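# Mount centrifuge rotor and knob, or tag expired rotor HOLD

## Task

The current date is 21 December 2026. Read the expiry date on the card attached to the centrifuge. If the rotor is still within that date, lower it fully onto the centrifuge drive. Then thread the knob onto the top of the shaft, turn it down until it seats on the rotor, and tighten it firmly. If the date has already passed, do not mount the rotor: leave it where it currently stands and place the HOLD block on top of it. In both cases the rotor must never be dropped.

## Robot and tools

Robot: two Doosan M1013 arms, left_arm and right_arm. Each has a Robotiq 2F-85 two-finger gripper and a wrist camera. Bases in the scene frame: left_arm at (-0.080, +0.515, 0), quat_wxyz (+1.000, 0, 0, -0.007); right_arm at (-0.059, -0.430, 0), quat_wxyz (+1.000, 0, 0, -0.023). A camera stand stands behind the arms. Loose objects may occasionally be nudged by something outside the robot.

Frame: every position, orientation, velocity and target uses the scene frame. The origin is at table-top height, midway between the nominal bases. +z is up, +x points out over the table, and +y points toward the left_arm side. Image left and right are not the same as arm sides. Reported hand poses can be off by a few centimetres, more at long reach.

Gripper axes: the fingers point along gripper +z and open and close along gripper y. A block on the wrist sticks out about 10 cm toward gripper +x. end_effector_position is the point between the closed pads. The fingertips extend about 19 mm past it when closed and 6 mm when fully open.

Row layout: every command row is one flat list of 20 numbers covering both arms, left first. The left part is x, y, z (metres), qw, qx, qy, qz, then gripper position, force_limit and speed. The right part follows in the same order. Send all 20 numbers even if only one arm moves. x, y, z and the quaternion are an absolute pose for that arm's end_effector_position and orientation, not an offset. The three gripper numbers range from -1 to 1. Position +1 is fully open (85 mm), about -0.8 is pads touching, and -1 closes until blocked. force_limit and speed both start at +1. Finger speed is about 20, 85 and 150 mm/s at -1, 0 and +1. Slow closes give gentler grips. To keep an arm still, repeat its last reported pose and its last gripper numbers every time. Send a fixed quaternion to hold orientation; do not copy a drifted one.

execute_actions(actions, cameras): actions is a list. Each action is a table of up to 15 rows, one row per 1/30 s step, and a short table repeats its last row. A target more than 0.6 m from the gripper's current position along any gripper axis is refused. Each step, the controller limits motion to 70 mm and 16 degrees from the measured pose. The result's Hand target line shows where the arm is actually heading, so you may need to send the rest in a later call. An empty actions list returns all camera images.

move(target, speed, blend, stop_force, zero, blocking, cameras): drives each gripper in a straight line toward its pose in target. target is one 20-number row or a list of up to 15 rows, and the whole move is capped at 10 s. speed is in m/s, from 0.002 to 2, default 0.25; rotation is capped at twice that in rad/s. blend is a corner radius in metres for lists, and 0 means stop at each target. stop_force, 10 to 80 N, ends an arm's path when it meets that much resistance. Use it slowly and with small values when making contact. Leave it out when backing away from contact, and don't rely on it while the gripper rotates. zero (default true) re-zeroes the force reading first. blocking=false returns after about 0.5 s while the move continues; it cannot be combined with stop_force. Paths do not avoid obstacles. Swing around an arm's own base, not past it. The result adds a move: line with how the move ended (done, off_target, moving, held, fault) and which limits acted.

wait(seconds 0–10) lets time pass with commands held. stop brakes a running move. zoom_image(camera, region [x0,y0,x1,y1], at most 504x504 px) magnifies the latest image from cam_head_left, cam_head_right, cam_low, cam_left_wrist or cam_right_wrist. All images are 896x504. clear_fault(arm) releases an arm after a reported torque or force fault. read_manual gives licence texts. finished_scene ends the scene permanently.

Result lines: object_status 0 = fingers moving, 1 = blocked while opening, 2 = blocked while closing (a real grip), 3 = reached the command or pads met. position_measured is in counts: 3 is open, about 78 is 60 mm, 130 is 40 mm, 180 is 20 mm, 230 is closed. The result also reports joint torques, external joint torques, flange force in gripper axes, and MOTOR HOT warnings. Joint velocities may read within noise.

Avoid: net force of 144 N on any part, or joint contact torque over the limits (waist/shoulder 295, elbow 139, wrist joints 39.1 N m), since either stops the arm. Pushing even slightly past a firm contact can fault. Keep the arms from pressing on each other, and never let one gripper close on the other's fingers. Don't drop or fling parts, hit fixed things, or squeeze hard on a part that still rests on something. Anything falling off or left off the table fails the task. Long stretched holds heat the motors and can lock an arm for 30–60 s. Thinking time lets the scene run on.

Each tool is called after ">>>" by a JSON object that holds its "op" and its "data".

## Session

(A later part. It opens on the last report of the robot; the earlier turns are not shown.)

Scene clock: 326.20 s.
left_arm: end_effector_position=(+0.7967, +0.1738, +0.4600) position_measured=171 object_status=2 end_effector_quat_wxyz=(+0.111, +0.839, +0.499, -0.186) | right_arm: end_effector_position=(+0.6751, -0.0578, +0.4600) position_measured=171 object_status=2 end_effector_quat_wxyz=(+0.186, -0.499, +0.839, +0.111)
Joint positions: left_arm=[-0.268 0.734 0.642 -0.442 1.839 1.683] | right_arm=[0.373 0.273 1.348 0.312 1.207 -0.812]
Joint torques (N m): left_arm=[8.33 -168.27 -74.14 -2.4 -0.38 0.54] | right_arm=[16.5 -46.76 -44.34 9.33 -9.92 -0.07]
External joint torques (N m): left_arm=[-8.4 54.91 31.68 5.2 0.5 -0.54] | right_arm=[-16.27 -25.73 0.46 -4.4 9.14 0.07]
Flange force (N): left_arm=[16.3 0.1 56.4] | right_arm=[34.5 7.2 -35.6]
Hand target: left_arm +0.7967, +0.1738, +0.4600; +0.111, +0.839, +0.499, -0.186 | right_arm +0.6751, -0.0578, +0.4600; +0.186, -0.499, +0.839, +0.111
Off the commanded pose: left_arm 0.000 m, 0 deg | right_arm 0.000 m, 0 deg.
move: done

>>> {"op": "move", "data": {"target": [0.7957,0.1721,0.460,0.1106,0.8390,0.4992,-0.1860,-1,0,-1,0.6741,-0.0595,0.460,-0.1860,0.4992,-0.8390,-0.1106,-1,0,-1], "speed": 0.01, "cameras": ["cam_left_wrist","cam_right_wrist"]}}

Scene clock: 331.27 s.
left_arm: end_effector_position=(+0.7957, +0.1722, +0.4601) position_measured=171 object_status=2 end_effector_quat_wxyz=(+0.111, +0.839, +0.499, -0.186) | right_arm: end_effector_position=(+0.6741, -0.0594, +0.4598) position_measured=171 object_status=2 end_effector_quat_wxyz=(+0.186, -0.499, +0.839, +0.111)
Joint positions: left_arm=[-0.27 0.732 0.645 -0.442 1.837 1.682] | right_arm=[0.371 0.271 1.352 0.313 1.207 -0.814]
Joint torques (N m): left_arm=[-8.27 -144.45 -59.31 -4 -0.04 0.48] | right_arm=[0.95 -98.68 -70.46 7.52 -6.14 -0.15]
External joint torques (N m): left_arm=[8.8 30.15 16.56 6.86 0.17 -0.48] | right_arm=[-0.73 25.99 26.39 -2.58 5.36 0.15]
Flange force (N): left_arm=[21.4 0.0 23.7] | right_arm=[24.4 5.6 29.4]
Hand target: left_arm +0.7957, +0.1721, +0.4600; +0.111, +0.839, +0.499, -0.186 | right_arm +0.6741, -0.0595, +0.4600; +0.186, -0.499, +0.839, +0.111
Off the commanded pose: left_arm 0.000 m, 0 deg | right_arm 0.000 m, 0 deg.
move: done
Images, in order (width x height): cam_left_wrist 896x504, cam_right_wrist 896x504.

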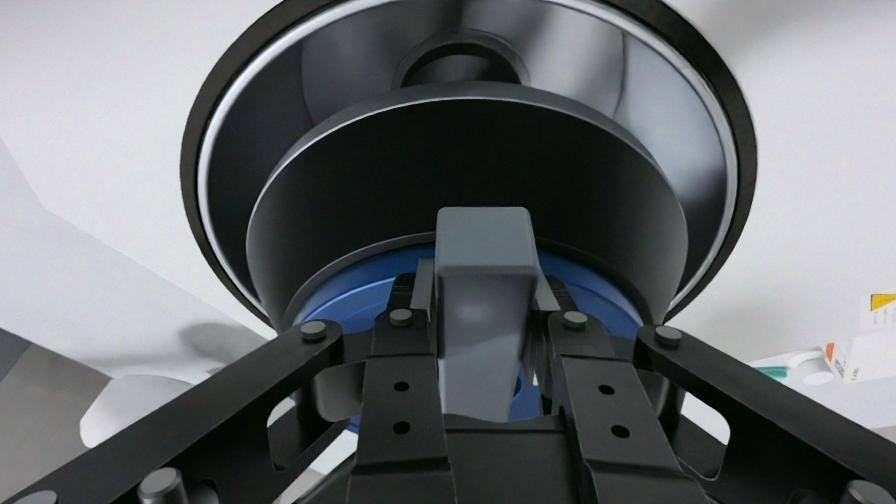

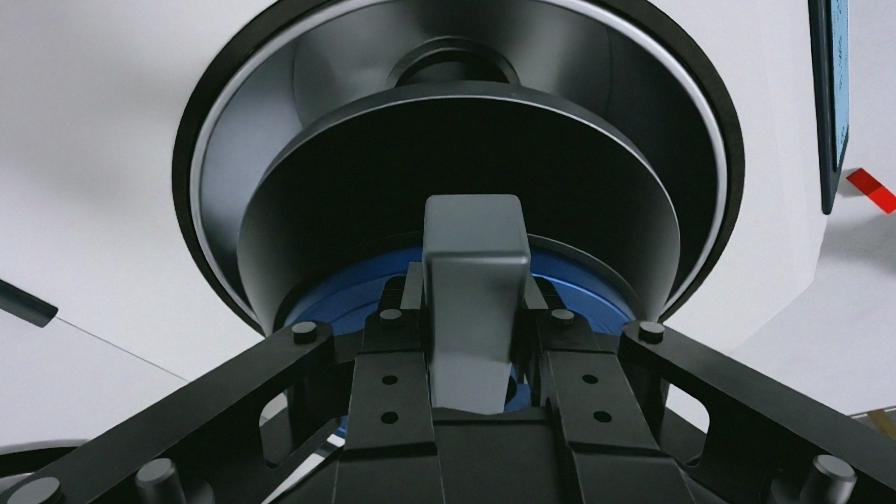

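>>> {"op": "move", "data": {"target": [0.7954,0.1717,0.440,0.1106,0.8390,0.4992,-0.1860,-1,0,-1,0.6738,-0.0599,0.440,-0.1860,0.4992,-0.8390,-0.1106,-1,0,-1], "speed": 0.03}}

>>> {"op": "move", "data": {"target": [0.7954,0.1717,0.420,0.1106,0.8390,0.4992,-0.1860,-1,0,-1,0.6738,-0.0599,0.420,-0.1860,0.4992,-0.8390,-0.1106,-1,0,-1], "speed": 0.03}}

Scene clock: 335.03 s.
left_arm: end_effector_position=(+0.7954, +0.1717, +0.4400) position_measured=171 object_status=2 end_effector_quat_wxyz=(+0.111, +0.839, +0.499, -0.186) | right_arm: end_effector_position=(+0.6738, -0.0599, +0.4400) position_measured=171 object_status=2 end_effector_quat_wxyz=(+0.186, -0.499, +0.839, +0.111)
Joint positions: left_arm=[-0.27 0.723 0.697 -0.438 1.797 1.701] | right_arm=[0.371 0.272 1.385 0.317 1.174 -0.826]
Joint torques (N m): left_arm=[-8.75 -140.07 -57.68 -3.62 -0.1 0.48] | right_arm=[-0.81 -100.58 -71.02 7.2 -5.91 -0.23]
External joint torques (N m): left_arm=[8.5 27.27 14.98 6.46 0.24 -0.48] | right_arm=[0.92 29.35 27.61 -2.34 5.15 0.23]
Flange force (N): left_arm=[19.9 0.6 20.6] | right_arm=[22.0 5.5 33.2]
Hand target: left_arm +0.7954, +0.1717, +0.4400; +0.111, +0.839, +0.499, -0.186 | right_arm +0.6738, -0.0599, +0.4400; +0.186, -0.499, +0.839, +0.111
Off the commanded pose: left_arm 0.000 m, 0 deg | right_arm 0.000 m, 0 deg.
move: done

Scene clock: 336.00 s.
left_arm: end_effector_position=(+0.7954, +0.1717, +0.4200) position_measured=171 object_status=2 end_effector_quat_wxyz=(+0.111, +0.839, +0.499, -0.186) | right_arm: end_effector_position=(+0.6738, -0.0599, +0.4200) position_measured=171 object_status=2 end_effector_quat_wxyz=(+0.186, -0.499, +0.839, +0.111)
Joint positions: left_arm=[-0.27 0.716 0.744 -0.434 1.76 1.718] | right_arm=[0.371 0.276 1.417 0.322 1.14 -0.838]
Joint torques (N m): left_arm=[-9.05 -139.29 -57.76 -3.58 -0.18 0.49] | right_arm=[-2.24 -101.11 -70.82 6.84 -5.85 -0.26]
External joint torques (N m): left_arm=[10.06 26.23 14.67 6.51 0.35 -0.49] | right_arm=[2.38 29.07 27.29 -1.99 5.1 0.26]
Flange force (N): left_arm=[20.9 -0.4 19.2] | right_arm=[20.5 6.9 33.2]
Hand target: left_arm +0.7954, +0.1717, +0.4200; +0.111, +0.839, +0.499, -0.186 | right_arm +0.6738, -0.0599, +0.4200; +0.186, -0.499, +0.839, +0.111
Off the commanded pose: left_arm 0.000 m, 0 deg | right_arm 0.000 m, 0 deg.
move: done

Free. Continue.

>>> {"op": "move", "data": {"target": [0.7954,0.1717,0.390,0.1106,0.8390,0.4992,-0.1860,-1,0,-1,0.6738,-0.0599,0.390,-0.1860,0.4992,-0.8390,-0.1106,-1,0,-1], "speed": 0.04}}

>>> {"op": "move", "data": {"target": [0.7954,0.1717,0.365,0.1106,0.8390,0.4992,-0.1860,-1,0,-1,0.6738,-0.0599,0.365,-0.1860,0.4992,-0.8390,-0.1106,-1,0,-1], "speed": 0.04, "cameras": ["all"]}}

Scene clock: 339.97 s.
left_arm: end_effector_position=(+0.7954, +0.1717, +0.3900) position_measured=171 object_status=2 end_effector_quat_wxyz=(+0.111, +0.839, +0.499, -0.186) | right_arm: end_effector_position=(+0.6738, -0.0599, +0.3900) position_measured=171 object_status=2 end_effector_quat_wxyz=(+0.186, -0.499, +0.839, +0.111)
Joint positions: left_arm=[-0.27 0.711 0.808 -0.43 1.708 1.743] | right_arm=[0.371 0.283 1.462 0.33 1.091 -0.857]
Joint torques (N m): left_arm=[-9.08 -138.23 -58.09 -3.59 -0.4 0.48] | right_arm=[-2.89 -100.34 -69.7 6.5 -5.99 -0.17]
External joint torques (N m): left_arm=[9.33 25.82 15.06 6.49 0.6 -0.49] | right_arm=[3.07 27.68 26.35 -1.69 5.25 0.17]
Flange force (N): left_arm=[20.0 -1.9 19.7] | right_arm=[19.6 7.6 31.4]
Hand target: left_arm +0.7954, +0.1717, +0.3900; +0.111, +0.839, +0.499, -0.186 | right_arm +0.6738, -0.0599, +0.3900; +0.186, -0.499, +0.839, +0.111
Off the commanded pose: left_arm 0.000 m, 0 deg | right_arm 0.000 m, 0 deg.
move: done

Scene clock: 340.87 s.
left_arm: end_effector_position=(+0.7954, +0.1717, +0.3650) position_measured=171 object_status=2 end_effector_quat_wxyz=(+0.111, +0.839, +0.499, -0.186) | right_arm: end_effector_position=(+0.6738, -0.0599, +0.3650) position_measured=171 object_status=2 end_effector_quat_wxyz=(+0.186, -0.499, +0.839, +0.111)
Joint positions: left_arm=[-0.27 0.709 0.855 -0.428 1.666 1.762] | right_arm=[0.371 0.291 1.497 0.338 1.05 -0.873]
Joint torques (N m): left_arm=[-9.94 -135.53 -56.88 -3.62 -0.82 0.53] | right_arm=[-4.55 -102.16 -69.15 5.66 -5.87 -0.22]
External joint torques (N m): left_arm=[10.69 22.38 13.52 6.58 1.03 -0.53] | right_arm=[4.76 28.83 26.07 -0.88 5.14 0.22]
Flange force (N): left_arm=[19.7 -3.0 15.7] | right_arm=[17.0 7.8 32.9]
Hand target: left_arm +0.7954, +0.1717, +0.3650; +0.111, +0.839, +0.499, -0.186 | right_arm +0.6738, -0.0599, +0.3650; +0.186, -0.499, +0.839, +0.111
Off the commanded pose: left_arm 0.000 m, 0 deg | right_arm 0.000 m, 0 deg.
move: done

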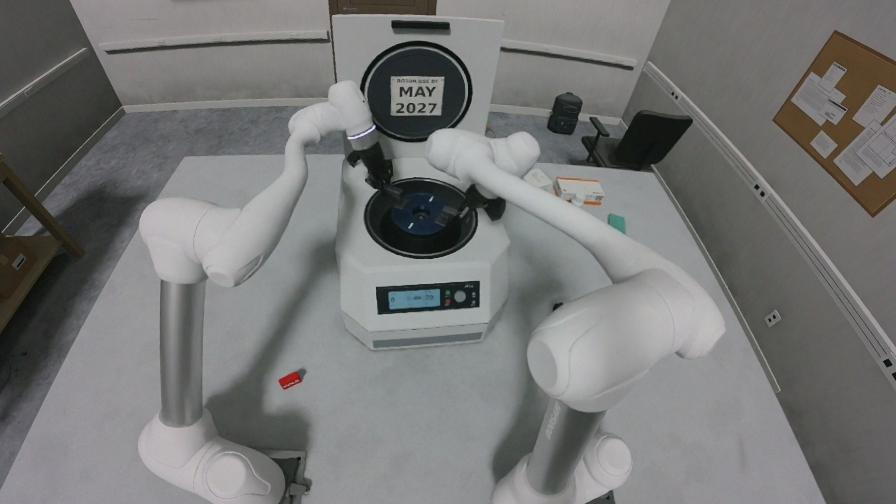

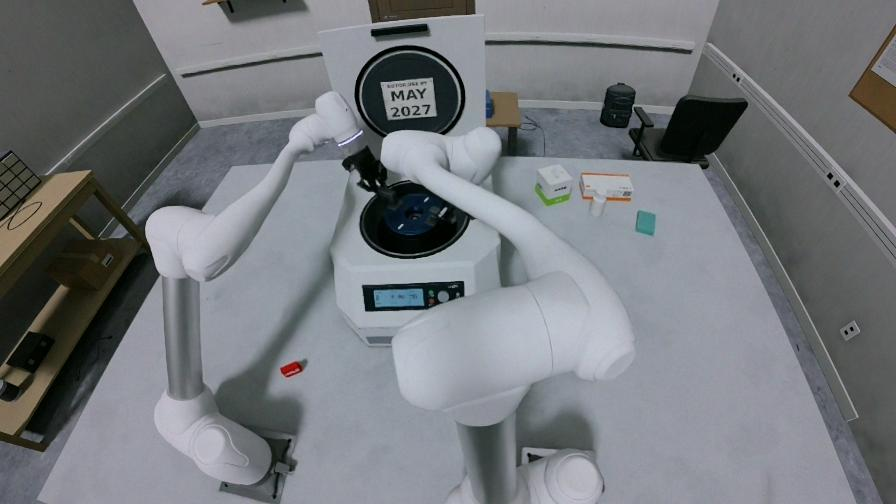

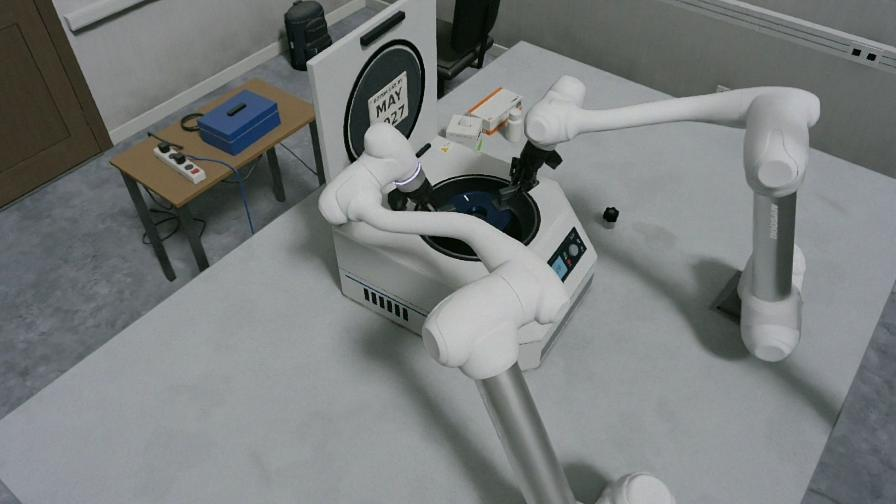

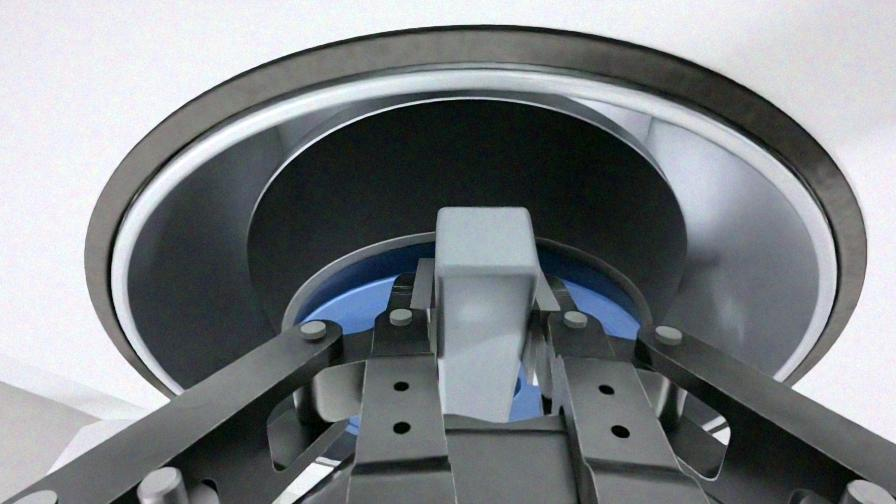

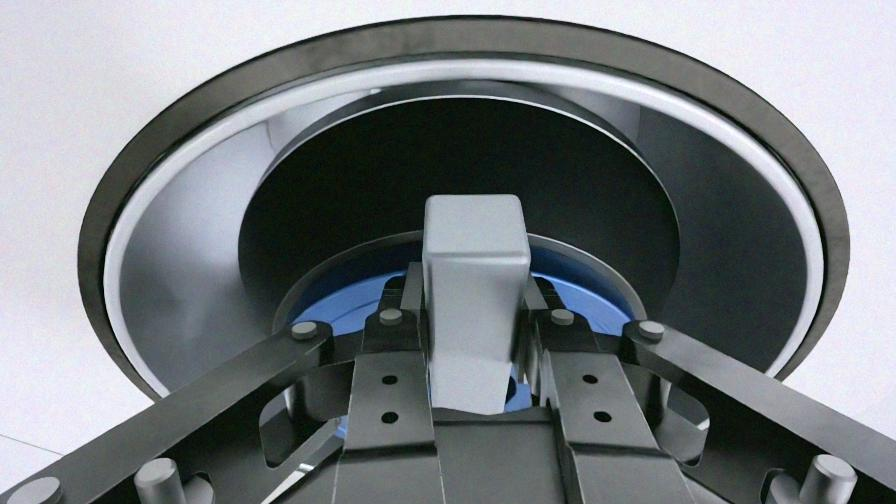

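>>> {"op": "move", "data": {"target": [0.7954,0.1717,0.340,0.1106,0.8390,0.4992,-0.1860,-1,0,-1,0.6738,-0.0599,0.340,-0.1860,0.4992,-0.8390,-0.1106,-1,0,-1], "speed": 0.03}}

>>> {"op": "move", "data": {"target": [0.7954,0.1717,0.332,0.1106,0.8390,0.4992,-0.1860,-1,0,-1,0.6738,-0.0599,0.332,-0.1860,0.4992,-0.8390,-0.1106,-1,0,-1], "speed": 0.015}}

>>> {"op": "move", "data": {"target": [0.7954,0.1717,0.328,0.1106,0.8390,0.4992,-0.1860,-1,0,-1,0.6738,-0.0599,0.328,-0.1860,0.4992,-0.8390,-0.1106,-1,0,-1], "speed": 0.01}}

Scene clock: 346.10 s.
left_arm: end_effector_position=(+0.7954, +0.1717, +0.3400) position_measured=171 object_status=2 end_effector_quat_wxyz=(+0.111, +0.839, +0.499, -0.186) | right_arm: end_effector_position=(+0.6738, -0.0599, +0.3400) position_measured=171 object_status=2 end_effector_quat_wxyz=(+0.186, -0.499, +0.839, +0.111)
Joint positions: left_arm=[-0.27 0.71 0.899 -0.426 1.626 1.78] | right_arm=[0.371 0.3 1.53 0.346 1.01 -0.89]
Joint torques (N m): left_arm=[-10.34 -131.02 -55.99 -3.5 -1.71 0.56] | right_arm=[-8.21 -102.72 -70 5.06 -6.31 -0.22]
External joint torques (N m): left_arm=[10.04 18.35 12.98 6.38 1.96 -0.56] | right_arm=[8.39 29.19 27.5 -0.38 5.6 0.22]
Flange force (N): left_arm=[17.1 -7.7 13.7] | right_arm=[16.6 12.8 34.7]
Hand target: left_arm +0.7954, +0.1717, +0.3400; +0.111, +0.839, +0.499, -0.186 | right_arm +0.6738, -0.0599, +0.3400; +0.186, -0.499, +0.839, +0.111
Off the commanded pose: left_arm 0.000 m, 0 deg | right_arm 0.000 m, 0 deg.
move: done

Scene clock: 346.90 s.
left_arm: end_effector_position=(+0.7955, +0.1722, +0.3355) position_measured=171 object_status=2 end_effector_quat_wxyz=(+0.112, +0.839, +0.499, -0.185) | right_arm: end_effector_position=(+0.6740, -0.0596, +0.3366) position_measured=171 object_status=2 end_effector_quat_wxyz=(+0.188, -0.499, +0.839, +0.111)
Joint positions: left_arm=[-0.27 0.709 0.909 -0.426 1.615 1.785] | right_arm=[0.371 0.301 1.536 0.35 1 -0.894]
Joint torques (N m): left_arm=[-22.65 -53.98 -13.53 3.06 -5.15 0.78] | right_arm=[-3.3 -16.88 -19.72 0.65 -7.3 0.06]
External joint torques (N m): left_arm=[22.89 -58.63 -29.54 -0.14 5.38 -0.78] | right_arm=[3.57 -57.7 -23.14 4.07 6.58 -0.06]
External joint torques when the fault began: left_arm=[45.15 -107.31 -56.84 -0.63 7.55 -0.75] | right_arm=[-2.66 -106.39 -50.68 5.86 7.17 0.46]
Flange force (N): left_arm=[-5.8 -13.1 -66.4] | right_arm=[-0.1 24.9 -69.9]
Flange force when the fault began (N): left_arm=[-6.7 -18.4 -123.9] | right_arm=[-6.4 29.9 -129.7]
Hand target: left_arm +0.7955, +0.1719, +0.3343; +0.111, +0.839, +0.499, -0.186 | right_arm +0.6740, -0.0598, +0.3351; +0.187, -0.499, +0.839, +0.111
Tool commands: left_gripper/position=-1.0 left_gripper/force_limit=+0.003922 left_gripper/speed=-1.0 right_gripper/position=-1.0 right_gripper/force_limit=+0.003922 right_gripper/speed=-1.0
Off the commanded pose: left_arm 0.004 m, 0 deg | right_arm 0.005 m, 0 deg.
FORCE FAULT: contact force on the left arm reached its limit, and that arm stopped. FORCE FAULT: contact force on the right arm reached its limit, and that arm stopped. On each arm, the contact can be on any part of the arm, not only on its tool. Those arms' remaining commands of this call were not run. Those arms are still stopped at the end of this call. While their stops run, those arms take no new command, but each of their grippers still runs the gripper command that each later call begins with.
CLEAR FAULT: each arm stays stopped until you call clear_fault with its name: clear_fault(arm="left_arm"), clear_fault(arm="right_arm").
move: fault (left_arm, right_arm)

not run: an earlier result of this reply reported a stop or a fault. Calls in your next reply go to the robot.

>>> {"op": "clear_fault", "data": {"arm": "left_arm"}}

>>> {"op": "clear_fault", "data": {"arm": "right_arm"}}

>>> {"op": "move", "data": {"target": [0.7954,0.1717,0.339,0.1106,0.8390,0.4992,-0.1860,-1,0,-1,0.6738,-0.0599,0.339,-0.1860,0.4992,-0.8390,-0.1106,-1,0,-1], "speed": 0.01, "cameras": ["all"]}}

Scene clock: 349.00 s.
left_arm: end_effector_position=(+0.7955, +0.1722, +0.3355) position_measured=171 object_status=2 end_effector_quat_wxyz=(+0.112, +0.839, +0.499, -0.185) | right_arm: end_effector_position=(+0.6740, -0.0596, +0.3366) position_measured=171 object_status=2 end_effector_quat_wxyz=(+0.188, -0.499, +0.839, +0.111)
Joint positions: left_arm=[-0.27 0.709 0.909 -0.426 1.615 1.785] | right_arm=[0.371 0.301 1.536 0.35 1 -0.894]
Joint torques (N m): left_arm=[-22.29 -54.16 -13.47 3.05 -5.17 0.81] | right_arm=[-2.85 -17.3 -19.86 0.57 -7.27 0.02]
External joint torques (N m): left_arm=[22.95 -58.15 -29.49 -0.12 5.4 -0.81] | right_arm=[3.08 -56.23 -22.39 4.08 6.58 -0.02]
Flange force (N): left_arm=[-5.5 -12.2 -66.5] | right_arm=[0.4 24.0 -68.4]
Hand target: left_arm +0.7955, +0.1722, +0.3355; +0.112, +0.839, +0.499, -0.185 | right_arm +0.6740, -0.0598, +0.3351; +0.187, -0.499, +0.839, +0.111
Tool commands: left_gripper/position=-1.0 left_gripper/force_limit=+0.003922 left_gripper/speed=-1.0 right_gripper/position=-1.0 right_gripper/force_limit=+0.003922 right_gripper/speed=-1.0
Off the commanded pose: left_arm 0.004 m, 0 deg | right_arm 0.005 m, 0 deg.
FORCE FAULT, CONTINUED: the right arm was still stopped when this call began, by the force fault that an earlier result reported. The call counts as one of the actions that you can send in this scene. That arm is still stopped at the end of this call. While its stop runs, that arm takes no new command, but its gripper still runs the gripper command that each later call begins with.
FORCE FAULT, CONTINUED: the left arm's stop, for the force fault that an earlier result reported, is over. That arm's target is now where it stood when the stop ended, not its last command. That arm accepts commands again.
CLEAR FAULT: your call cleared the left arm's force fault. If the contact force or a joint's load stays at its limit, that arm stops again.
CLEAR FAULT: the right arm stays stopped until you call clear_fault(arm="right_arm").

Scene clock: 349.10 s.
left_arm: end_effector_position=(+0.7955, +0.1724, +0.3359) position_measured=171 object_status=2 end_effector_quat_wxyz=(+0.112, +0.839, +0.499, -0.185) | right_arm: end_effector_position=(+0.6740, -0.0596, +0.3366) position_measured=171 object_status=2 end_effector_quat_wxyz=(+0.188, -0.499, +0.839, +0.111)
Joint positions: left_arm=[-0.27 0.709 0.909 -0.426 1.616 1.785] | right_arm=[0.371 0.301 1.536 0.35 1 -0.894]
Joint torques (N m): left_arm=[-15.07 -66.84 -20.77 3.31 -4.59 0.78] | right_arm=[-2.94 -25.45 -24.64 1.22 -6.83 0.02]
External joint torques (N m): left_arm=[14.91 -45.01 -22.03 -0.43 4.82 -0.78] | right_arm=[3.11 -47.98 -17.92 3.47 6.12 -0.02]
Flange force (N): left_arm=[-7.2 -10.6 -49.9] | right_arm=[1.9 22.2 -58.3]
Hand target: left_arm +0.7955, +0.1722, +0.3355; +0.112, +0.839, +0.499, -0.185 | right_arm +0.6740, -0.0596, +0.3366; +0.188, -0.499, +0.839, +0.111
Tool commands: left_gripper/position=-1.0 left_gripper/force_limit=+0.003922 left_gripper/speed=-1.0 right_gripper/position=-1.0 right_gripper/force_limit=+0.003922 right_gripper/speed=-1.0
Off the commanded pose: left_arm 0.004 m, 0 deg | right_arm 0.005 m, 0 deg.
FORCE FAULT, CONTINUED: the right arm's stop, for the force fault that an earlier result reported, is over. The call counts as one of the actions that you can send in this scene. That arm's target is now where it stood when the stop ended, not its last command. That arm accepts commands again.
CLEAR FAULT: your call cleared the right arm's force fault. If the contact force or a joint's load stays at its limit, that arm stops again.

Scene clock: 349.80 s.
left_arm: end_effector_position=(+0.7954, +0.1717, +0.3387) position_measured=171 object_status=2 end_effector_quat_wxyz=(+0.110, +0.839, +0.499, -0.186) | right_arm: end_effector_position=(+0.6738, -0.0599, +0.3388) position_measured=171 object_status=2 end_effector_quat_wxyz=(+0.186, -0.499, +0.839, +0.111)
Joint positions: left_arm=[-0.27 0.71 0.9 -0.426 1.624 1.781] | right_arm=[0.371 0.301 1.532 0.347 1.009 -0.89]
Joint torques (N m): left_arm=[-7.53 -140.78 -60.24 -3.48 -0.32 0.55] | right_arm=[-6.68 -107.57 -72.95 5.72 -6.45 -0.28]
External joint torques (N m): left_arm=[7.66 28.62 17.43 6.37 0.56 -0.55] | right_arm=[6.81 34.36 30.54 -1.05 5.75 0.28]
Flange force (N): left_arm=[19.6 -3.7 24.0] | right_arm=[18.8 10.3 39.8]
Hand target: left_arm +0.7954, +0.1717, +0.3390; +0.111, +0.839, +0.499, -0.186 | right_arm +0.6738, -0.0599, +0.3390; +0.186, -0.499, +0.839, +0.111
Off the commanded pose: left_arm 0.000 m, 0 deg | right_arm 0.000 m, 0 deg.
move: done

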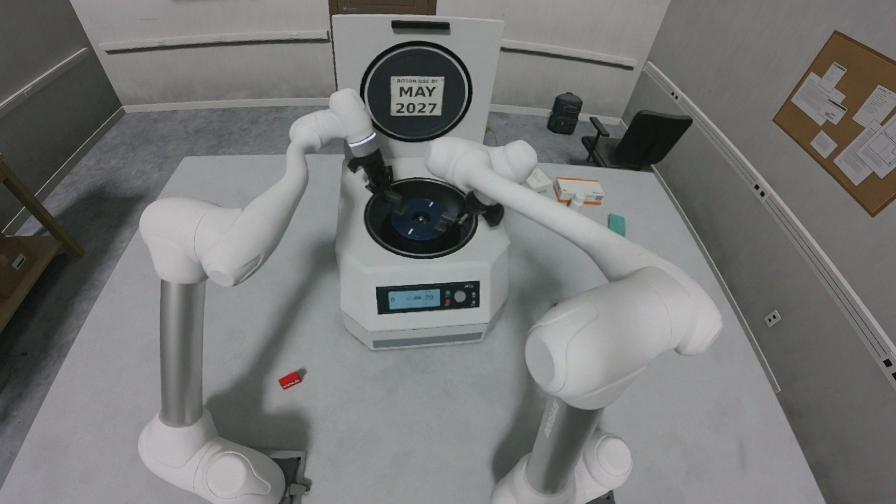

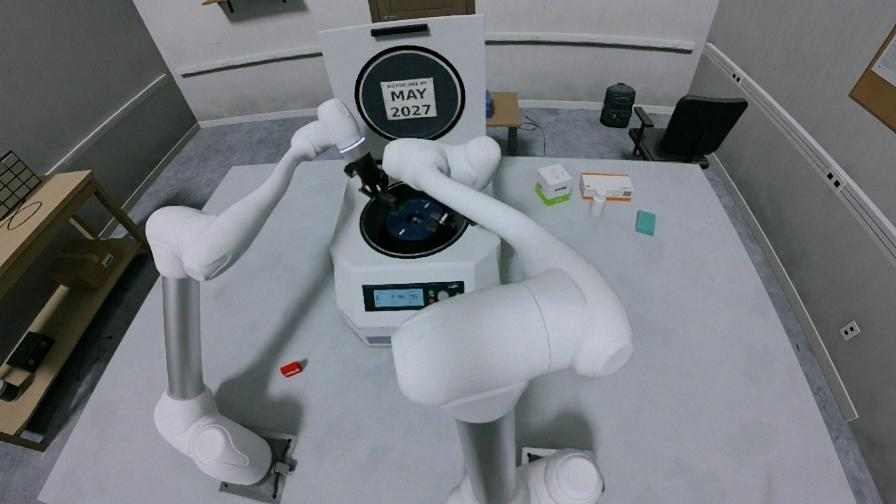

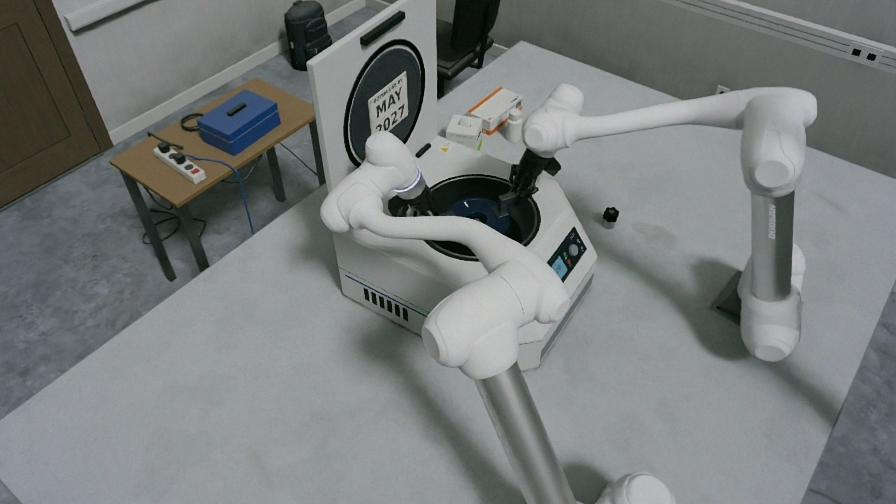

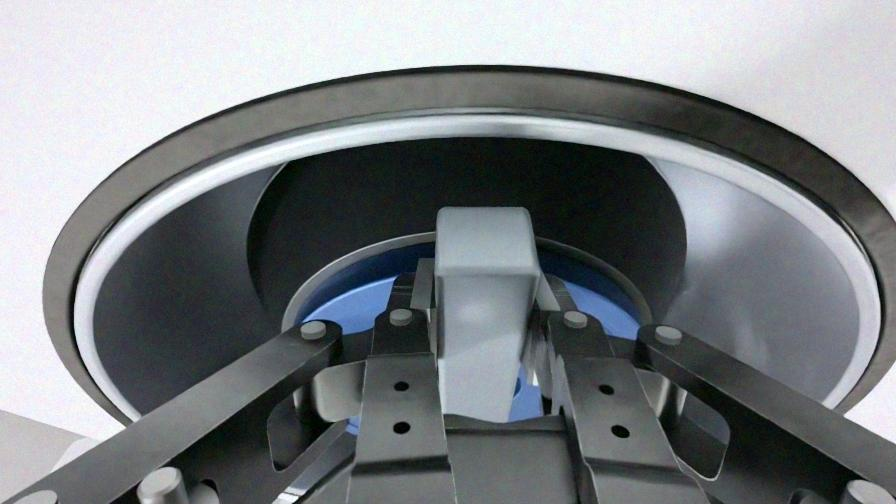

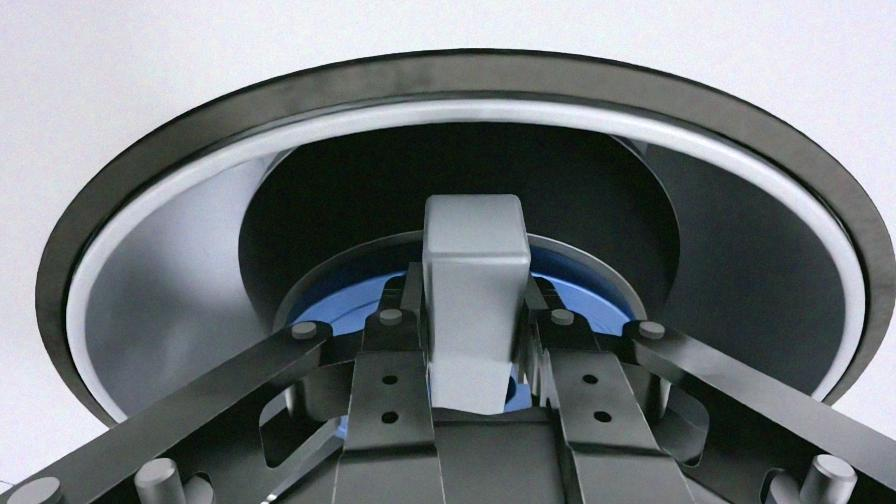

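>>> {"op": "zoom_image", "data": {"camera": "cam_head_left", "region": [380, 180, 470, 250]}}

>>> {"op": "move", "data": {"target": [0.7947,0.1721,0.3375,0.1106,0.8390,0.4992,-0.1860,-1,0,-1,0.6731,-0.0595,0.3375,-0.1860,0.4992,-0.8390,-0.1106,-1,0,-1], "speed": 0.005}}

Scaled by 5.600.

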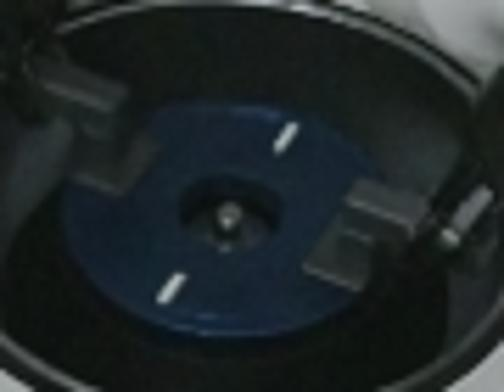

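Scene clock: 355.20 s.
left_arm: end_effector_position=(+0.7947, +0.1721, +0.3376) position_measured=171 object_status=2 end_effector_quat_wxyz=(+0.111, +0.839, +0.499, -0.186) | right_arm: end_effector_position=(+0.6731, -0.0595, +0.3376) position_measured=171 object_status=2 end_effector_quat_wxyz=(+0.186, -0.499, +0.839, +0.111)
Joint positions: left_arm=[-0.27 0.709 0.906 -0.426 1.621 1.783] | right_arm=[0.372 0.3 1.535 0.347 1.006 -0.891]
Joint torques (N m): left_arm=[-6.68 -130.68 -51.61 -1.45 2.24 0.45] | right_arm=[-0.33 -94.9 -63.07 6.86 -4.5 0.01]
External joint torques (N m): left_arm=[7.55 16.98 8.12 4.43 -2 -0.45] | right_arm=[0.49 21.5 20.64 -2.19 3.8 -0.01]
Flange force (N): left_arm=[14.5 2.0 12.9] | right_arm=[17.4 4.7 23.6]
Hand target: left_arm +0.7947, +0.1721, +0.3375; +0.111, +0.839, +0.499, -0.186 | right_arm +0.6731, -0.0595, +0.3375; +0.186, -0.499, +0.839, +0.111
Off the commanded pose: left_arm 0.000 m, 0 deg | right_arm 0.000 m, 0 deg.
move: done

>>> {"op": "move", "data": {"target": [0.7927,0.1732,0.3373,0.1123,0.8346,0.5065,-0.1850,-1,0,-1,0.6751,-0.0606,0.3373,-0.1850,0.5065,-0.8346,-0.1123,-1,0,-1], "speed": 0.01}}

>>> {"op": "move", "data": {"target": [0.7906,0.1742,0.3373,0.1139,0.8302,0.5137,-0.1840,-1,0,-1,0.6772,-0.0616,0.3373,-0.1840,0.5137,-0.8302,-0.1139,-1,0,-1], "speed": 0.01}}

Scene clock: 365.60 s.
left_arm: end_effector_position=(+0.7927, +0.1732, +0.3373) position_measured=171 object_status=2 end_effector_quat_wxyz=(+0.112, +0.835, +0.507, -0.185) | right_arm: end_effector_position=(+0.6751, -0.0606, +0.3373) position_measured=171 object_status=2 end_effector_quat_wxyz=(+0.185, -0.507, +0.835, +0.112)
Joint positions: left_arm=[-0.269 0.7 0.921 -0.428 1.608 1.771] | right_arm=[0.367 0.305 1.529 0.354 1.014 -0.914]
Joint torques (N m): left_arm=[-7.66 -118.94 -46.17 -0.44 1.24 0.5] | right_arm=[-0.75 -84.65 -55.88 5.76 -4.18 -0.15]
External joint torques (N m): left_arm=[8.24 7.88 3.49 3.34 -1.01 -0.5] | right_arm=[0.95 10.34 13.23 -1.05 3.49 0.15]
Flange force (N): left_arm=[10.9 1.1 3.5] | right_arm=[12.8 6.7 10.9]
Hand target: left_arm +0.7927, +0.1732, +0.3373; +0.112, +0.835, +0.507, -0.185 | right_arm +0.6751, -0.0606, +0.3373; +0.185, -0.507, +0.835, +0.112
Off the commanded pose: left_arm 0.000 m, 0 deg | right_arm 0.000 m, 0 deg.
move: done

Scene clock: 366.70 s.
left_arm: end_effector_position=(+0.7906, +0.1742, +0.3373) position_measured=171 object_status=2 end_effector_quat_wxyz=(+0.114, +0.830, +0.514, -0.184) | right_arm: end_effector_position=(+0.6772, -0.0616, +0.3373) position_measured=171 object_status=2 end_effector_quat_wxyz=(+0.184, -0.514, +0.830, +0.114)
Joint positions: left_arm=[-0.268 0.691 0.936 -0.429 1.595 1.758] | right_arm=[0.363 0.31 1.522 0.36 1.023 -0.936]
Joint torques (N m): left_arm=[-9.51 -117.13 -45.33 -0.78 1.34 0.58] | right_arm=[-0.2 -83.7 -55.66 5.93 -4.71 -0.05]
External joint torques (N m): left_arm=[10.02 5.84 2.2 3.71 -1.13 -0.58] | right_arm=[0.35 9.32 13.15 -1.23 4.04 0.05]
Flange force (N): left_arm=[11.7 1.2 0.7] | right_arm=[13.7 6.8 8.9]
Hand target: left_arm +0.7906, +0.1742, +0.3373; +0.114, +0.830, +0.514, -0.184 | right_arm +0.6772, -0.0616, +0.3373; +0.184, -0.514, +0.830, +0.114
Off the commanded pose: left_arm 0.000 m, 0 deg | right_arm 0.000 m, 0 deg.
move: done

>>> {"op": "move", "data": {"target": [[0.7927,0.1732,0.3373,0.1123,0.8346,0.5065,-0.1850,-1,0,-1,0.6751,-0.0606,0.3373,-0.1850,0.5065,-0.8346,-0.1123,-1,0,-1],[0.7967,0.1710,0.3373,0.1090,0.8433,0.4919,-0.1869,-1,0,-1,0.6711,-0.0584,0.3373,-0.1869,0.4919,-0.8433,-0.1090,-1,0,-1]], "speed": 0.01, "blend": 0.001}}

>>> {"op": "move", "data": {"target": [0.7987,0.1699,0.3373,0.1074,0.8476,0.4844,-0.1879,-1,0,-1,0.6691,-0.0573,0.3373,-0.1879,0.4844,-0.8476,-0.1074,-1,0,-1], "speed": 0.01}}

>>> {"op": "move", "data": {"target": [0.8007,0.1688,0.3373,0.1057,0.8518,0.4770,-0.1888,-1,0,-1,0.6671,-0.0562,0.3373,-0.1888,0.4770,-0.8518,-0.1057,-1,0,-1], "speed": 0.01}}

Scene clock: 373.37 s.
left_arm: end_effector_position=(+0.7967, +0.1710, +0.3373) position_measured=171 object_status=2 end_effector_quat_wxyz=(+0.109, +0.843, +0.492, -0.187) | right_arm: end_effector_position=(+0.6711, -0.0584, +0.3373) position_measured=171 object_status=2 end_effector_quat_wxyz=(+0.187, -0.492, +0.843, +0.109)
Joint positions: left_arm=[-0.271 0.717 0.891 -0.425 1.633 1.795] | right_arm=[0.376 0.296 1.541 0.341 0.997 -0.868]
Joint torques (N m): left_arm=[-10.78 -118.9 -44.9 -1.1 1.49 0.45] | right_arm=[0.26 -84.52 -56.71 6.1 -4.52 -0.1]
External joint torques (N m): left_arm=[10.74 6.5 2.13 3.99 -1.24 -0.45] | right_arm=[-0.01 11.2 14.23 -1.44 3.8 0.1]
Flange force (N): left_arm=[12.8 1.7 0.5] | right_arm=[14.6 5.7 11.2]
Hand target: left_arm +0.7967, +0.1710, +0.3373; +0.109, +0.843, +0.492, -0.187 | right_arm +0.6711, -0.0584, +0.3373; +0.187, -0.492, +0.843, +0.109
Off the commanded pose: left_arm 0.000 m, 0 deg | right_arm 0.000 m, 0 deg.
move: done

Scene clock: 374.47 s.
left_arm: end_effector_position=(+0.7987, +0.1699, +0.3373) position_measured=171 object_status=2 end_effector_quat_wxyz=(+0.107, +0.848, +0.484, -0.188) | right_arm: end_effector_position=(+0.6691, -0.0573, +0.3373) position_measured=171 object_status=2 end_effector_quat_wxyz=(+0.188, -0.484, +0.848, +0.107)
Joint positions: left_arm=[-0.272 0.726 0.875 -0.424 1.646 1.808] | right_arm=[0.381 0.292 1.546 0.334 0.988 -0.844]
Joint torques (N m): left_arm=[-9.47 -120.07 -44.99 -0.74 1.57 0.45] | right_arm=[0.08 -85.08 -56.98 5.98 -4.39 -0.07]
External joint torques (N m): left_arm=[9.9 6.49 2.08 3.67 -1.31 -0.45] | right_arm=[0.15 12.23 14.54 -1.33 3.66 0.07]
Flange force (N): left_arm=[12.0 1.8 0.9] | right_arm=[14.3 5.1 12.6]
Hand target: left_arm +0.7987, +0.1699, +0.3373; +0.107, +0.848, +0.484, -0.188 | right_arm +0.6691, -0.0573, +0.3373; +0.188, -0.484, +0.848, +0.107
Off the commanded pose: left_arm 0.000 m, 0 deg | right_arm 0.000 m, 0 deg.
move: done

Scene clock: 375.57 s.
left_arm: end_effector_position=(+0.8007, +0.1688, +0.3373) position_measured=171 object_status=2 end_effector_quat_wxyz=(+0.106, +0.852, +0.477, -0.189) | right_arm: end_effector_position=(+0.6671, -0.0562, +0.3373) position_measured=171 object_status=2 end_effector_quat_wxyz=(+0.189, -0.477, +0.852, +0.106)
Joint positions: left_arm=[-0.273 0.735 0.86 -0.422 1.659 1.82] | right_arm=[0.385 0.287 1.552 0.326 0.98 -0.82]
Joint torques (N m): left_arm=[-6.15 -121.1 -45.63 0.1 1.51 0.44] | right_arm=[-1.78 -86.62 -56.39 5.43 -3.73 -0.1]
External joint torques (N m): left_arm=[6.5 6.8 2.69 2.84 -1.24 -0.44] | right_arm=[2.01 13.85 13.6 -0.75 2.95 0.1]
Flange force (N): left_arm=[8.9 1.1 3.3] | right_arm=[10.2 4.6 15.4]
Hand target: left_arm +0.8007, +0.1688, +0.3373; +0.106, +0.852, +0.477, -0.189 | right_arm +0.6671, -0.0562, +0.3373; +0.189, -0.477, +0.852, +0.106
Off the commanded pose: left_arm 0.000 m, 0 deg | right_arm 0.000 m, 0 deg.
move: done

>>> {"op": "move", "data": {"target": [0.7957,0.1716,0.3395,0.1098,0.8412,0.4955,-0.1865,-1,0,-1,0.6721,-0.0590,0.3395,-0.1865,0.4955,-0.8412,-0.1098,-1,0,-1], "speed": 0.015}}

>>> {"op": "execute_actions", "data": {"actions": [[[0.7962,0.1725,0.3395,0.1098,0.8412,0.4955,-0.1865,-1,0,-1,0.6726,-0.0581,0.3395,-0.1865,0.4955,-0.8412,-0.1098,-1,0,-1]],[[0.7967,0.1733,0.3395,0.1098,0.8412,0.4955,-0.1865,-1,0,-1,0.6731,-0.0573,0.3395,-0.1865,0.4955,-0.8412,-0.1098,-1,0,-1]],[[0.7957,0.1716,0.3395,0.1098,0.8412,0.4955,-0.1865,-1,0,-1,0.6721,-0.0590,0.3395,-0.1865,0.4955,-0.8412,-0.1098,-1,0,-1]],[[0.7952,0.1707,0.3395,0.1098,0.8412,0.4955,-0.1865,-1,0,-1,0.6716,-0.0599,0.3395,-0.1865,0.4955,-0.8412,-0.1098,-1,0,-1]],[[0.7947,0.1699,0.3395,0.1098,0.8412,0.4955,-0.1865,-1,0,-1,0.6711,-0.0607,0.3395,-0.1865,0.4955,-0.8412,-0.1098,-1,0,-1]]]}}

Scene clock: 403.03 s.
left_arm: end_effector_position=(+0.7957, +0.1716, +0.3395) position_measured=171 object_status=2 end_effector_quat_wxyz=(+0.110, +0.841, +0.496, -0.187) | right_arm: end_effector_position=(+0.6721, -0.0590, +0.3395) position_measured=171 object_status=2 end_effector_quat_wxyz=(+0.187, -0.496, +0.841, +0.110)
Joint positions: left_arm=[-0.271 0.713 0.895 -0.426 1.63 1.788] | right_arm=[0.374 0.297 1.535 0.343 1.004 -0.878]
Joint torques (N m): left_arm=[-6.03 -137.7 -55.27 -2.01 2.55 0.44] | right_arm=[-1.21 -106.88 -69.64 7.2 -4.39 -0.19]
External joint torques (N m): left_arm=[7.89 24.99 12.3 5 -2.31 -0.44] | right_arm=[1.33 34 27.23 -2.53 3.68 0.19]
Flange force (N): left_arm=[18.4 3.0 19.9] | right_arm=[18.1 2.2 38.4]
Hand target: left_arm +0.7957, +0.1716, +0.3395; +0.110, +0.841, +0.496, -0.187 | right_arm +0.6721, -0.0590, +0.3395; +0.187, -0.496, +0.841, +0.110
Off the commanded pose: left_arm 0.000 m, 0 deg | right_arm 0.000 m, 0 deg.
move: done

Scene clock: 405.73 s.
left_arm: end_effector_position=(+0.7947, +0.1699, +0.3395) position_measured=171 object_status=2 end_effector_quat_wxyz=(+0.110, +0.841, +0.496, -0.186) | right_arm: end_effector_position=(+0.6711, -0.0607, +0.3395) position_measured=171 object_status=2 end_effector_quat_wxyz=(+0.187, -0.495, +0.841, +0.110)
Joint positions: left_arm=[-0.272 0.712 0.897 -0.426 1.629 1.786] | right_arm=[0.372 0.295 1.538 0.344 1.004 -0.88]
Joint torques (N m): left_arm=[-47.47 -112.23 -35.72 -9.83 5.08 0.32] | right_arm=[-38.82 -150.5 -71.69 -2.74 5.21 0.51]
External joint torques (N m): left_arm=[48.07 -0.74 -7.44 12.78 -4.84 -0.32] | right_arm=[39.34 78.75 29.57 7.38 -5.92 -0.51]
External joint torques at the end of the 1st action: left_arm=[-6.45 35.49 19.28 3.06 -1.65 -0.51] | right_arm=[-6.11 22.15 26.87 -4.68 6.55 0.08]
External joint torques at the end of the 2nd action: left_arm=[-28.24 47.57 29.43 -1.15 0.29 -0.46] | right_arm=[-29.96 -11.21 26.12 -10.91 15.08 -0.02]
External joint torques at the end of the 3rd action: left_arm=[4.5 27.92 14.01 4.73 -2.05 -0.51] | right_arm=[0.55 30.43 26.43 -2.27 3.76 0.08]
External joint torques at the end of the 4th action: left_arm=[18.47 10.29 3.01 6.45 -2.41 -0.47] | right_arm=[17.76 59.15 31.72 1.62 -0.83 0.21]
Flange force (N): left_arm=[45.4 6.9 -26.0] | right_arm=[-37.3 2.8 109.9]
Flange force at the end of the 1st action (N): left_arm=[9.5 4.1 36.4] | right_arm=[31.4 4.4 20.3]
Flange force at the end of the 2nd action (N): left_arm=[-5.8 0.8 59.7] | right_arm=[71.1 8.0 -32.2]
Flange force at the end of the 3rd action (N): left_arm=[16.5 4.1 23.7] | right_arm=[20.6 3.7 34.5]
Flange force at the end of the 4th action (N): left_arm=[21.9 3.1 0.3] | right_arm=[-4.4 1.9 76.6]
Hand target: left_arm +0.7947, +0.1699, +0.3395; +0.110, +0.841, +0.496, -0.187 | right_arm +0.6711, -0.0607, +0.3395; +0.187, -0.496, +0.841, +0.110
Off the commanded pose: left_arm 0.000 m, 0 deg | right_arm 0.000 m, 0 deg.

>>> {"op": "move", "data": {"target": [[0.7958,0.1718,0.3395,0.1098,0.8412,0.4955,-0.1865,-1,0,-1,0.6722,-0.0588,0.3395,-0.1865,0.4955,-0.8412,-0.1098,-1,0,-1],[0.7958,0.1718,0.3374,0.1098,0.8412,0.4955,-0.1865,-1,0,-1,0.6722,-0.0588,0.3374,-0.1865,0.4955,-0.8412,-0.1098,-1,0,-1]], "speed": 0.01}}

>>> {"op": "execute_actions", "data": {"actions": [[[0.7952,0.1721,0.3374,0.1103,0.8399,0.4977,-0.1862,-1,0,-1,0.6728,-0.0591,0.3374,-0.1862,0.4977,-0.8399,-0.1103,-1,0,-1]],[[0.7946,0.1724,0.3374,0.1108,0.8386,0.4999,-0.1860,-1,0,-1,0.6734,-0.0594,0.3374,-0.1860,0.4999,-0.8386,-0.1108,-1,0,-1]],[[0.7940,0.1728,0.3374,0.1112,0.8373,0.5021,-0.1857,-1,0,-1,0.6740,-0.0598,0.3374,-0.1857,0.5021,-0.8373,-0.1112,-1,0,-1]],[[0.7934,0.1731,0.3374,0.1117,0.8360,0.5043,-0.1854,-1,0,-1,0.6746,-0.0601,0.3374,-0.1854,0.5043,-0.8360,-0.1117,-1,0,-1]],[[0.7928,0.1734,0.3374,0.1123,0.8346,0.5065,-0.1850,-1,0,-1,0.6752,-0.0604,0.3374,-0.1850,0.5065,-0.8346,-0.1123,-1,0,-1]]]}}

>>> {"op": "execute_actions", "data": {"actions": [[[0.7940,0.1728,0.3374,0.1112,0.8373,0.5021,-0.1857,-1,0,-1,0.6740,-0.0598,0.3374,-0.1857,0.5021,-0.8373,-0.1112,-1,0,-1]],[[0.7952,0.1721,0.3374,0.1103,0.8399,0.4977,-0.1862,-1,0,-1,0.6728,-0.0591,0.3374,-0.1862,0.4977,-0.8399,-0.1103,-1,0,-1]],[[0.7964,0.1715,0.3374,0.1093,0.8425,0.4933,-0.1868,-1,0,-1,0.6716,-0.0585,0.3374,-0.1868,0.4933,-0.8425,-0.1093,-1,0,-1]],[[0.7970,0.1712,0.3374,0.1088,0.8437,0.4911,-0.1870,-1,0,-1,0.6710,-0.0582,0.3374,-0.1870,0.4911,-0.8437,-0.1088,-1,0,-1]],[[0.7976,0.1708,0.3374,0.1084,0.8450,0.4889,-0.1873,-1,0,-1,0.6704,-0.0578,0.3374,-0.1873,0.4889,-0.8450,-0.1084,-1,0,-1]]]}}

Scene clock: 420.37 s.
left_arm: end_effector_position=(+0.7958, +0.1718, +0.3374) position_measured=171 object_status=2 end_effector_quat_wxyz=(+0.110, +0.841, +0.496, -0.187) | right_arm: end_effector_position=(+0.6722, -0.0588, +0.3374) position_measured=171 object_status=2 end_effector_quat_wxyz=(+0.187, -0.496, +0.841, +0.110)
Joint positions: left_arm=[-0.27 0.713 0.898 -0.426 1.627 1.789] | right_arm=[0.374 0.298 1.537 0.344 1.001 -0.879]
Joint torques (N m): left_arm=[-9.77 -140.66 -55.24 -3.23 3.89 0.45] | right_arm=[-1.54 -103.69 -72 7.87 -7 0.74]
External joint torques (N m): left_arm=[10.12 27.19 11.95 6.17 -3.65 -0.45] | right_arm=[1.7 30.4 29.37 -3.18 6.27 -0.74]
Flange force (N): left_arm=[21.7 6.3 20.4] | right_arm=[24.3 6.6 32.7]
Hand target: left_arm +0.7958, +0.1718, +0.3374; +0.110, +0.841, +0.496, -0.187 | right_arm +0.6722, -0.0588, +0.3374; +0.187, -0.496, +0.841, +0.110
Off the commanded pose: left_arm 0.000 m, 0 deg | right_arm 0.000 m, 0 deg.
move: done

Scene clock: 423.07 s.
left_arm: end_effector_position=(+0.7928, +0.1734, +0.3374) position_measured=171 object_status=2 end_effector_quat_wxyz=(+0.112, +0.835, +0.507, -0.185) | right_arm: end_effector_position=(+0.6752, -0.0604, +0.3374) position_measured=171 object_status=2 end_effector_quat_wxyz=(+0.185, -0.507, +0.835, +0.112)
Joint positions: left_arm=[-0.269 0.7 0.921 -0.428 1.608 1.771] | right_arm=[0.367 0.305 1.528 0.354 1.014 -0.913]
Joint torques (N m): left_arm=[-8.82 -139.21 -55.46 -3 3.52 0.42] | right_arm=[-1.53 -104.46 -71.34 7.97 -6.56 0.71]
External joint torques (N m): left_arm=[9.59 27.76 12.59 5.93 -3.3 -0.43] | right_arm=[1.74 30.35 28.83 -3.27 5.88 -0.71]
External joint torques at the end of the 1st action: left_arm=[10.08 28.24 12.19 6.16 -3.6 -0.41] | right_arm=[1.02 29.87 29.25 -3.33 6.17 -0.8]
External joint torques at the end of the 2nd action: left_arm=[12.65 27.53 12.12 6.85 -3.6 -0.4] | right_arm=[0.25 28.03 29.63 -3.74 6.54 -0.77]
External joint torques at the end of the 3rd action: left_arm=[9.12 27.32 12.15 5.89 -3.5 -0.45] | right_arm=[1.69 30.49 29 -3.18 6.04 -0.73]
External joint torques at the end of the 4th action: left_arm=[9.41 27.94 12.51 5.92 -3.41 -0.43] | right_arm=[1.02 31.19 28.95 -3.17 5.92 -0.8]
Flange force (N): left_arm=[21.4 6.3 21.1] | right_arm=[23.6 6.6 32.9]
Flange force at the end of the 1st action (N): left_arm=[22.0 8.0 20.7] | right_arm=[25.1 6.6 32.1]
Flange force at the end of the 2nd action (N): left_arm=[24.2 6.3 19.5] | right_arm=[27.7 8.1 29.7]
Flange force at the end of the 3rd action (N): left_arm=[20.7 6.7 20.9] | right_arm=[23.7 6.4 32.9]
Flange force at the end of the 4th action (N): left_arm=[21.3 6.8 21.3] | right_arm=[23.8 5.0 33.4]
Hand target: left_arm +0.7928, +0.1734, +0.3374; +0.112, +0.835, +0.507, -0.185 | right_arm +0.6752, -0.0604, +0.3374; +0.185, -0.507, +0.835, +0.112
Off the commanded pose: left_arm 0.000 m, 0 deg | right_arm 0.000 m, 0 deg.

Scene clock: 425.77 s.
left_arm: end_effector_position=(+0.7976, +0.1708, +0.3374) position_measured=171 object_status=2 end_effector_quat_wxyz=(+0.108, +0.845, +0.489, -0.187) | right_arm: end_effector_position=(+0.6704, -0.0578, +0.3374) position_measured=171 object_status=2 end_effector_quat_wxyz=(+0.187, -0.489, +0.845, +0.108)
Joint positions: left_arm=[-0.271 0.721 0.884 -0.424 1.638 1.8] | right_arm=[0.378 0.294 1.542 0.338 0.994 -0.858]
Joint torques (N m): left_arm=[-9.31 -141.42 -55.5 -3.08 3.79 0.39] | right_arm=[-1.03 -102.82 -71.52 7.73 -6.88 0.72]
External joint torques (N m): left_arm=[9.4 27.75 12.34 6 -3.53 -0.39] | right_arm=[1.28 29.36 28.98 -3.06 6.16 -0.72]
External joint torques at the end of the 1st action: left_arm=[6.34 27.78 12.42 5.28 -3.37 -0.43] | right_arm=[2.81 30.96 28.04 -2.73 5.56 -0.78]
External joint torques at the end of the 2nd action: left_arm=[10.52 28 12.23 6.27 -3.52 -0.42] | right_arm=[1.17 29.21 29.32 -3.29 6.12 -0.73]
External joint torques at the end of the 3rd action: left_arm=[8.43 27.91 12.26 5.85 -3.55 -0.43] | right_arm=[1.52 31.03 28.86 -3.06 6.04 -0.79]
External joint torques at the end of the 4th action: left_arm=[6.45 27.58 12.18 5.38 -3.5 -0.42] | right_arm=[3.75 30.13 28.2 -2.58 5.77 -0.86]
Flange force (N): left_arm=[21.4 6.1 21.1] | right_arm=[25.0 6.5 31.6]
Flange force at the end of the 1st action (N): left_arm=[18.6 7.2 22.2] | right_arm=[21.3 5.7 34.0]
Flange force at the end of the 2nd action (N): left_arm=[22.6 6.9 20.3] | right_arm=[26.0 7.2 31.5]
Flange force at the end of the 3rd action (N): left_arm=[20.6 7.0 21.3] | right_arm=[23.2 5.0 33.3]
Flange force at the end of the 4th action (N): left_arm=[18.5 7.1 22.0] | right_arm=[21.4 7.3 33.5]
Hand target: left_arm +0.7976, +0.1708, +0.3374; +0.108, +0.845, +0.489, -0.187 | right_arm +0.6704, -0.0578, +0.3374; +0.187, -0.489, +0.845, +0.108
Off the commanded pose: left_arm 0.000 m, 0 deg | right_arm 0.000 m, 0 deg.

>>> {"op": "move", "data": {"target": [0.7958,0.1718,0.3374,0.1098,0.8412,0.4955,-0.1865,-1,0,-1,0.6722,-0.0588,0.3374,-0.1865,0.4955,-0.8412,-0.1098,-1,0,-1], "speed": 0.015}}

>>> {"op": "execute_actions", "data": {"actions": [[[0.7958,0.1718,0.3367,0.1098,0.8412,0.4955,-0.1865,-1,0,-1,0.6722,-0.0588,0.3367,-0.1865,0.4955,-0.8412,-0.1098,-1,0,-1]],[[0.7958,0.1718,0.336,0.1098,0.8412,0.4955,-0.1865,-1,0,-1,0.6722,-0.0588,0.336,-0.1865,0.4955,-0.8412,-0.1098,-1,0,-1]],[[0.7958,0.1718,0.3353,0.1098,0.8412,0.4955,-0.1865,-1,0,-1,0.6722,-0.0588,0.3353,-0.1865,0.4955,-0.8412,-0.1098,-1,0,-1]]]}}

Scene clock: 430.90 s.
left_arm: end_effector_position=(+0.7958, +0.1718, +0.3374) position_measured=171 object_status=2 end_effector_quat_wxyz=(+0.110, +0.841, +0.495, -0.187) | right_arm: end_effector_position=(+0.6722, -0.0588, +0.3374) position_measured=171 object_status=2 end_effector_quat_wxyz=(+0.187, -0.496, +0.841, +0.110)
Joint positions: left_arm=[-0.27 0.713 0.898 -0.426 1.627 1.789] | right_arm=[0.374 0.298 1.537 0.344 1.001 -0.879]
Joint torques (N m): left_arm=[-10.83 -140.39 -55.16 -3.53 3.9 0.38] | right_arm=[-0.03 -103.57 -72.37 8.07 -7.12 0.66]
External joint torques (N m): left_arm=[11.29 27.06 11.98 6.46 -3.65 -0.39] | right_arm=[0.25 29.88 29.84 -3.39 6.41 -0.66]
Flange force (N): left_arm=[22.8 5.6 20.0] | right_arm=[26.7 6.3 31.6]
Hand target: left_arm +0.7958, +0.1718, +0.3374; +0.110, +0.841, +0.496, -0.187 | right_arm +0.6722, -0.0588, +0.3374; +0.187, -0.496, +0.841, +0.110
Off the commanded pose: left_arm 0.000 m, 0 deg | right_arm 0.000 m, 0 deg.
move: done

Scene clock: 432.60 s.
left_arm: end_effector_position=(+0.7958, +0.1718, +0.3353) position_measured=171 object_status=2 end_effector_quat_wxyz=(+0.110, +0.841, +0.496, -0.187) | right_arm: end_effector_position=(+0.6722, -0.0588, +0.3353) position_measured=171 object_status=2 end_effector_quat_wxyz=(+0.186, -0.496, +0.841, +0.110)
Joint positions: left_arm=[-0.27 0.713 0.902 -0.425 1.624 1.791] | right_arm=[0.374 0.299 1.54 0.345 0.998 -0.88]
Joint torques (N m): left_arm=[-10.53 -140.32 -55.11 -3.55 3.89 0.41] | right_arm=[-0.11 -103.54 -72.08 8.05 -7.1 0.76]
External joint torques (N m): left_arm=[10.03 27.45 12.05 6.44 -3.64 -0.41] | right_arm=[0.3 30.32 29.59 -3.38 6.38 -0.76]
External joint torques at the end of the 1st action: left_arm=[11.65 28.8 12.48 6.71 -3.71 -0.35] | right_arm=[0.42 29.66 29.67 -3.55 6.48 -0.75]
External joint torques at the end of the 2nd action: left_arm=[10.93 27.99 12.2 6.5 -3.53 -0.43] | right_arm=[0.17 29.45 29.52 -3.56 6.29 -0.67]
Flange force (N): left_arm=[21.8 6.5 20.6] | right_arm=[25.9 5.5 32.0]
Flange force at the end of the 1st action (N): left_arm=[24.0 7.2 20.6] | right_arm=[26.4 6.4 31.3]
Flange force at the end of the 2nd action (N): left_arm=[22.9 7.0 20.2] | right_arm=[26.5 6.3 31.2]
Hand target: left_arm +0.7958, +0.1718, +0.3353; +0.110, +0.841, +0.496, -0.187 | right_arm +0.6722, -0.0588, +0.3353; +0.187, -0.496, +0.841, +0.110
Off the commanded pose: left_arm 0.000 m, 0 deg | right_arm 0.000 m, 0 deg.


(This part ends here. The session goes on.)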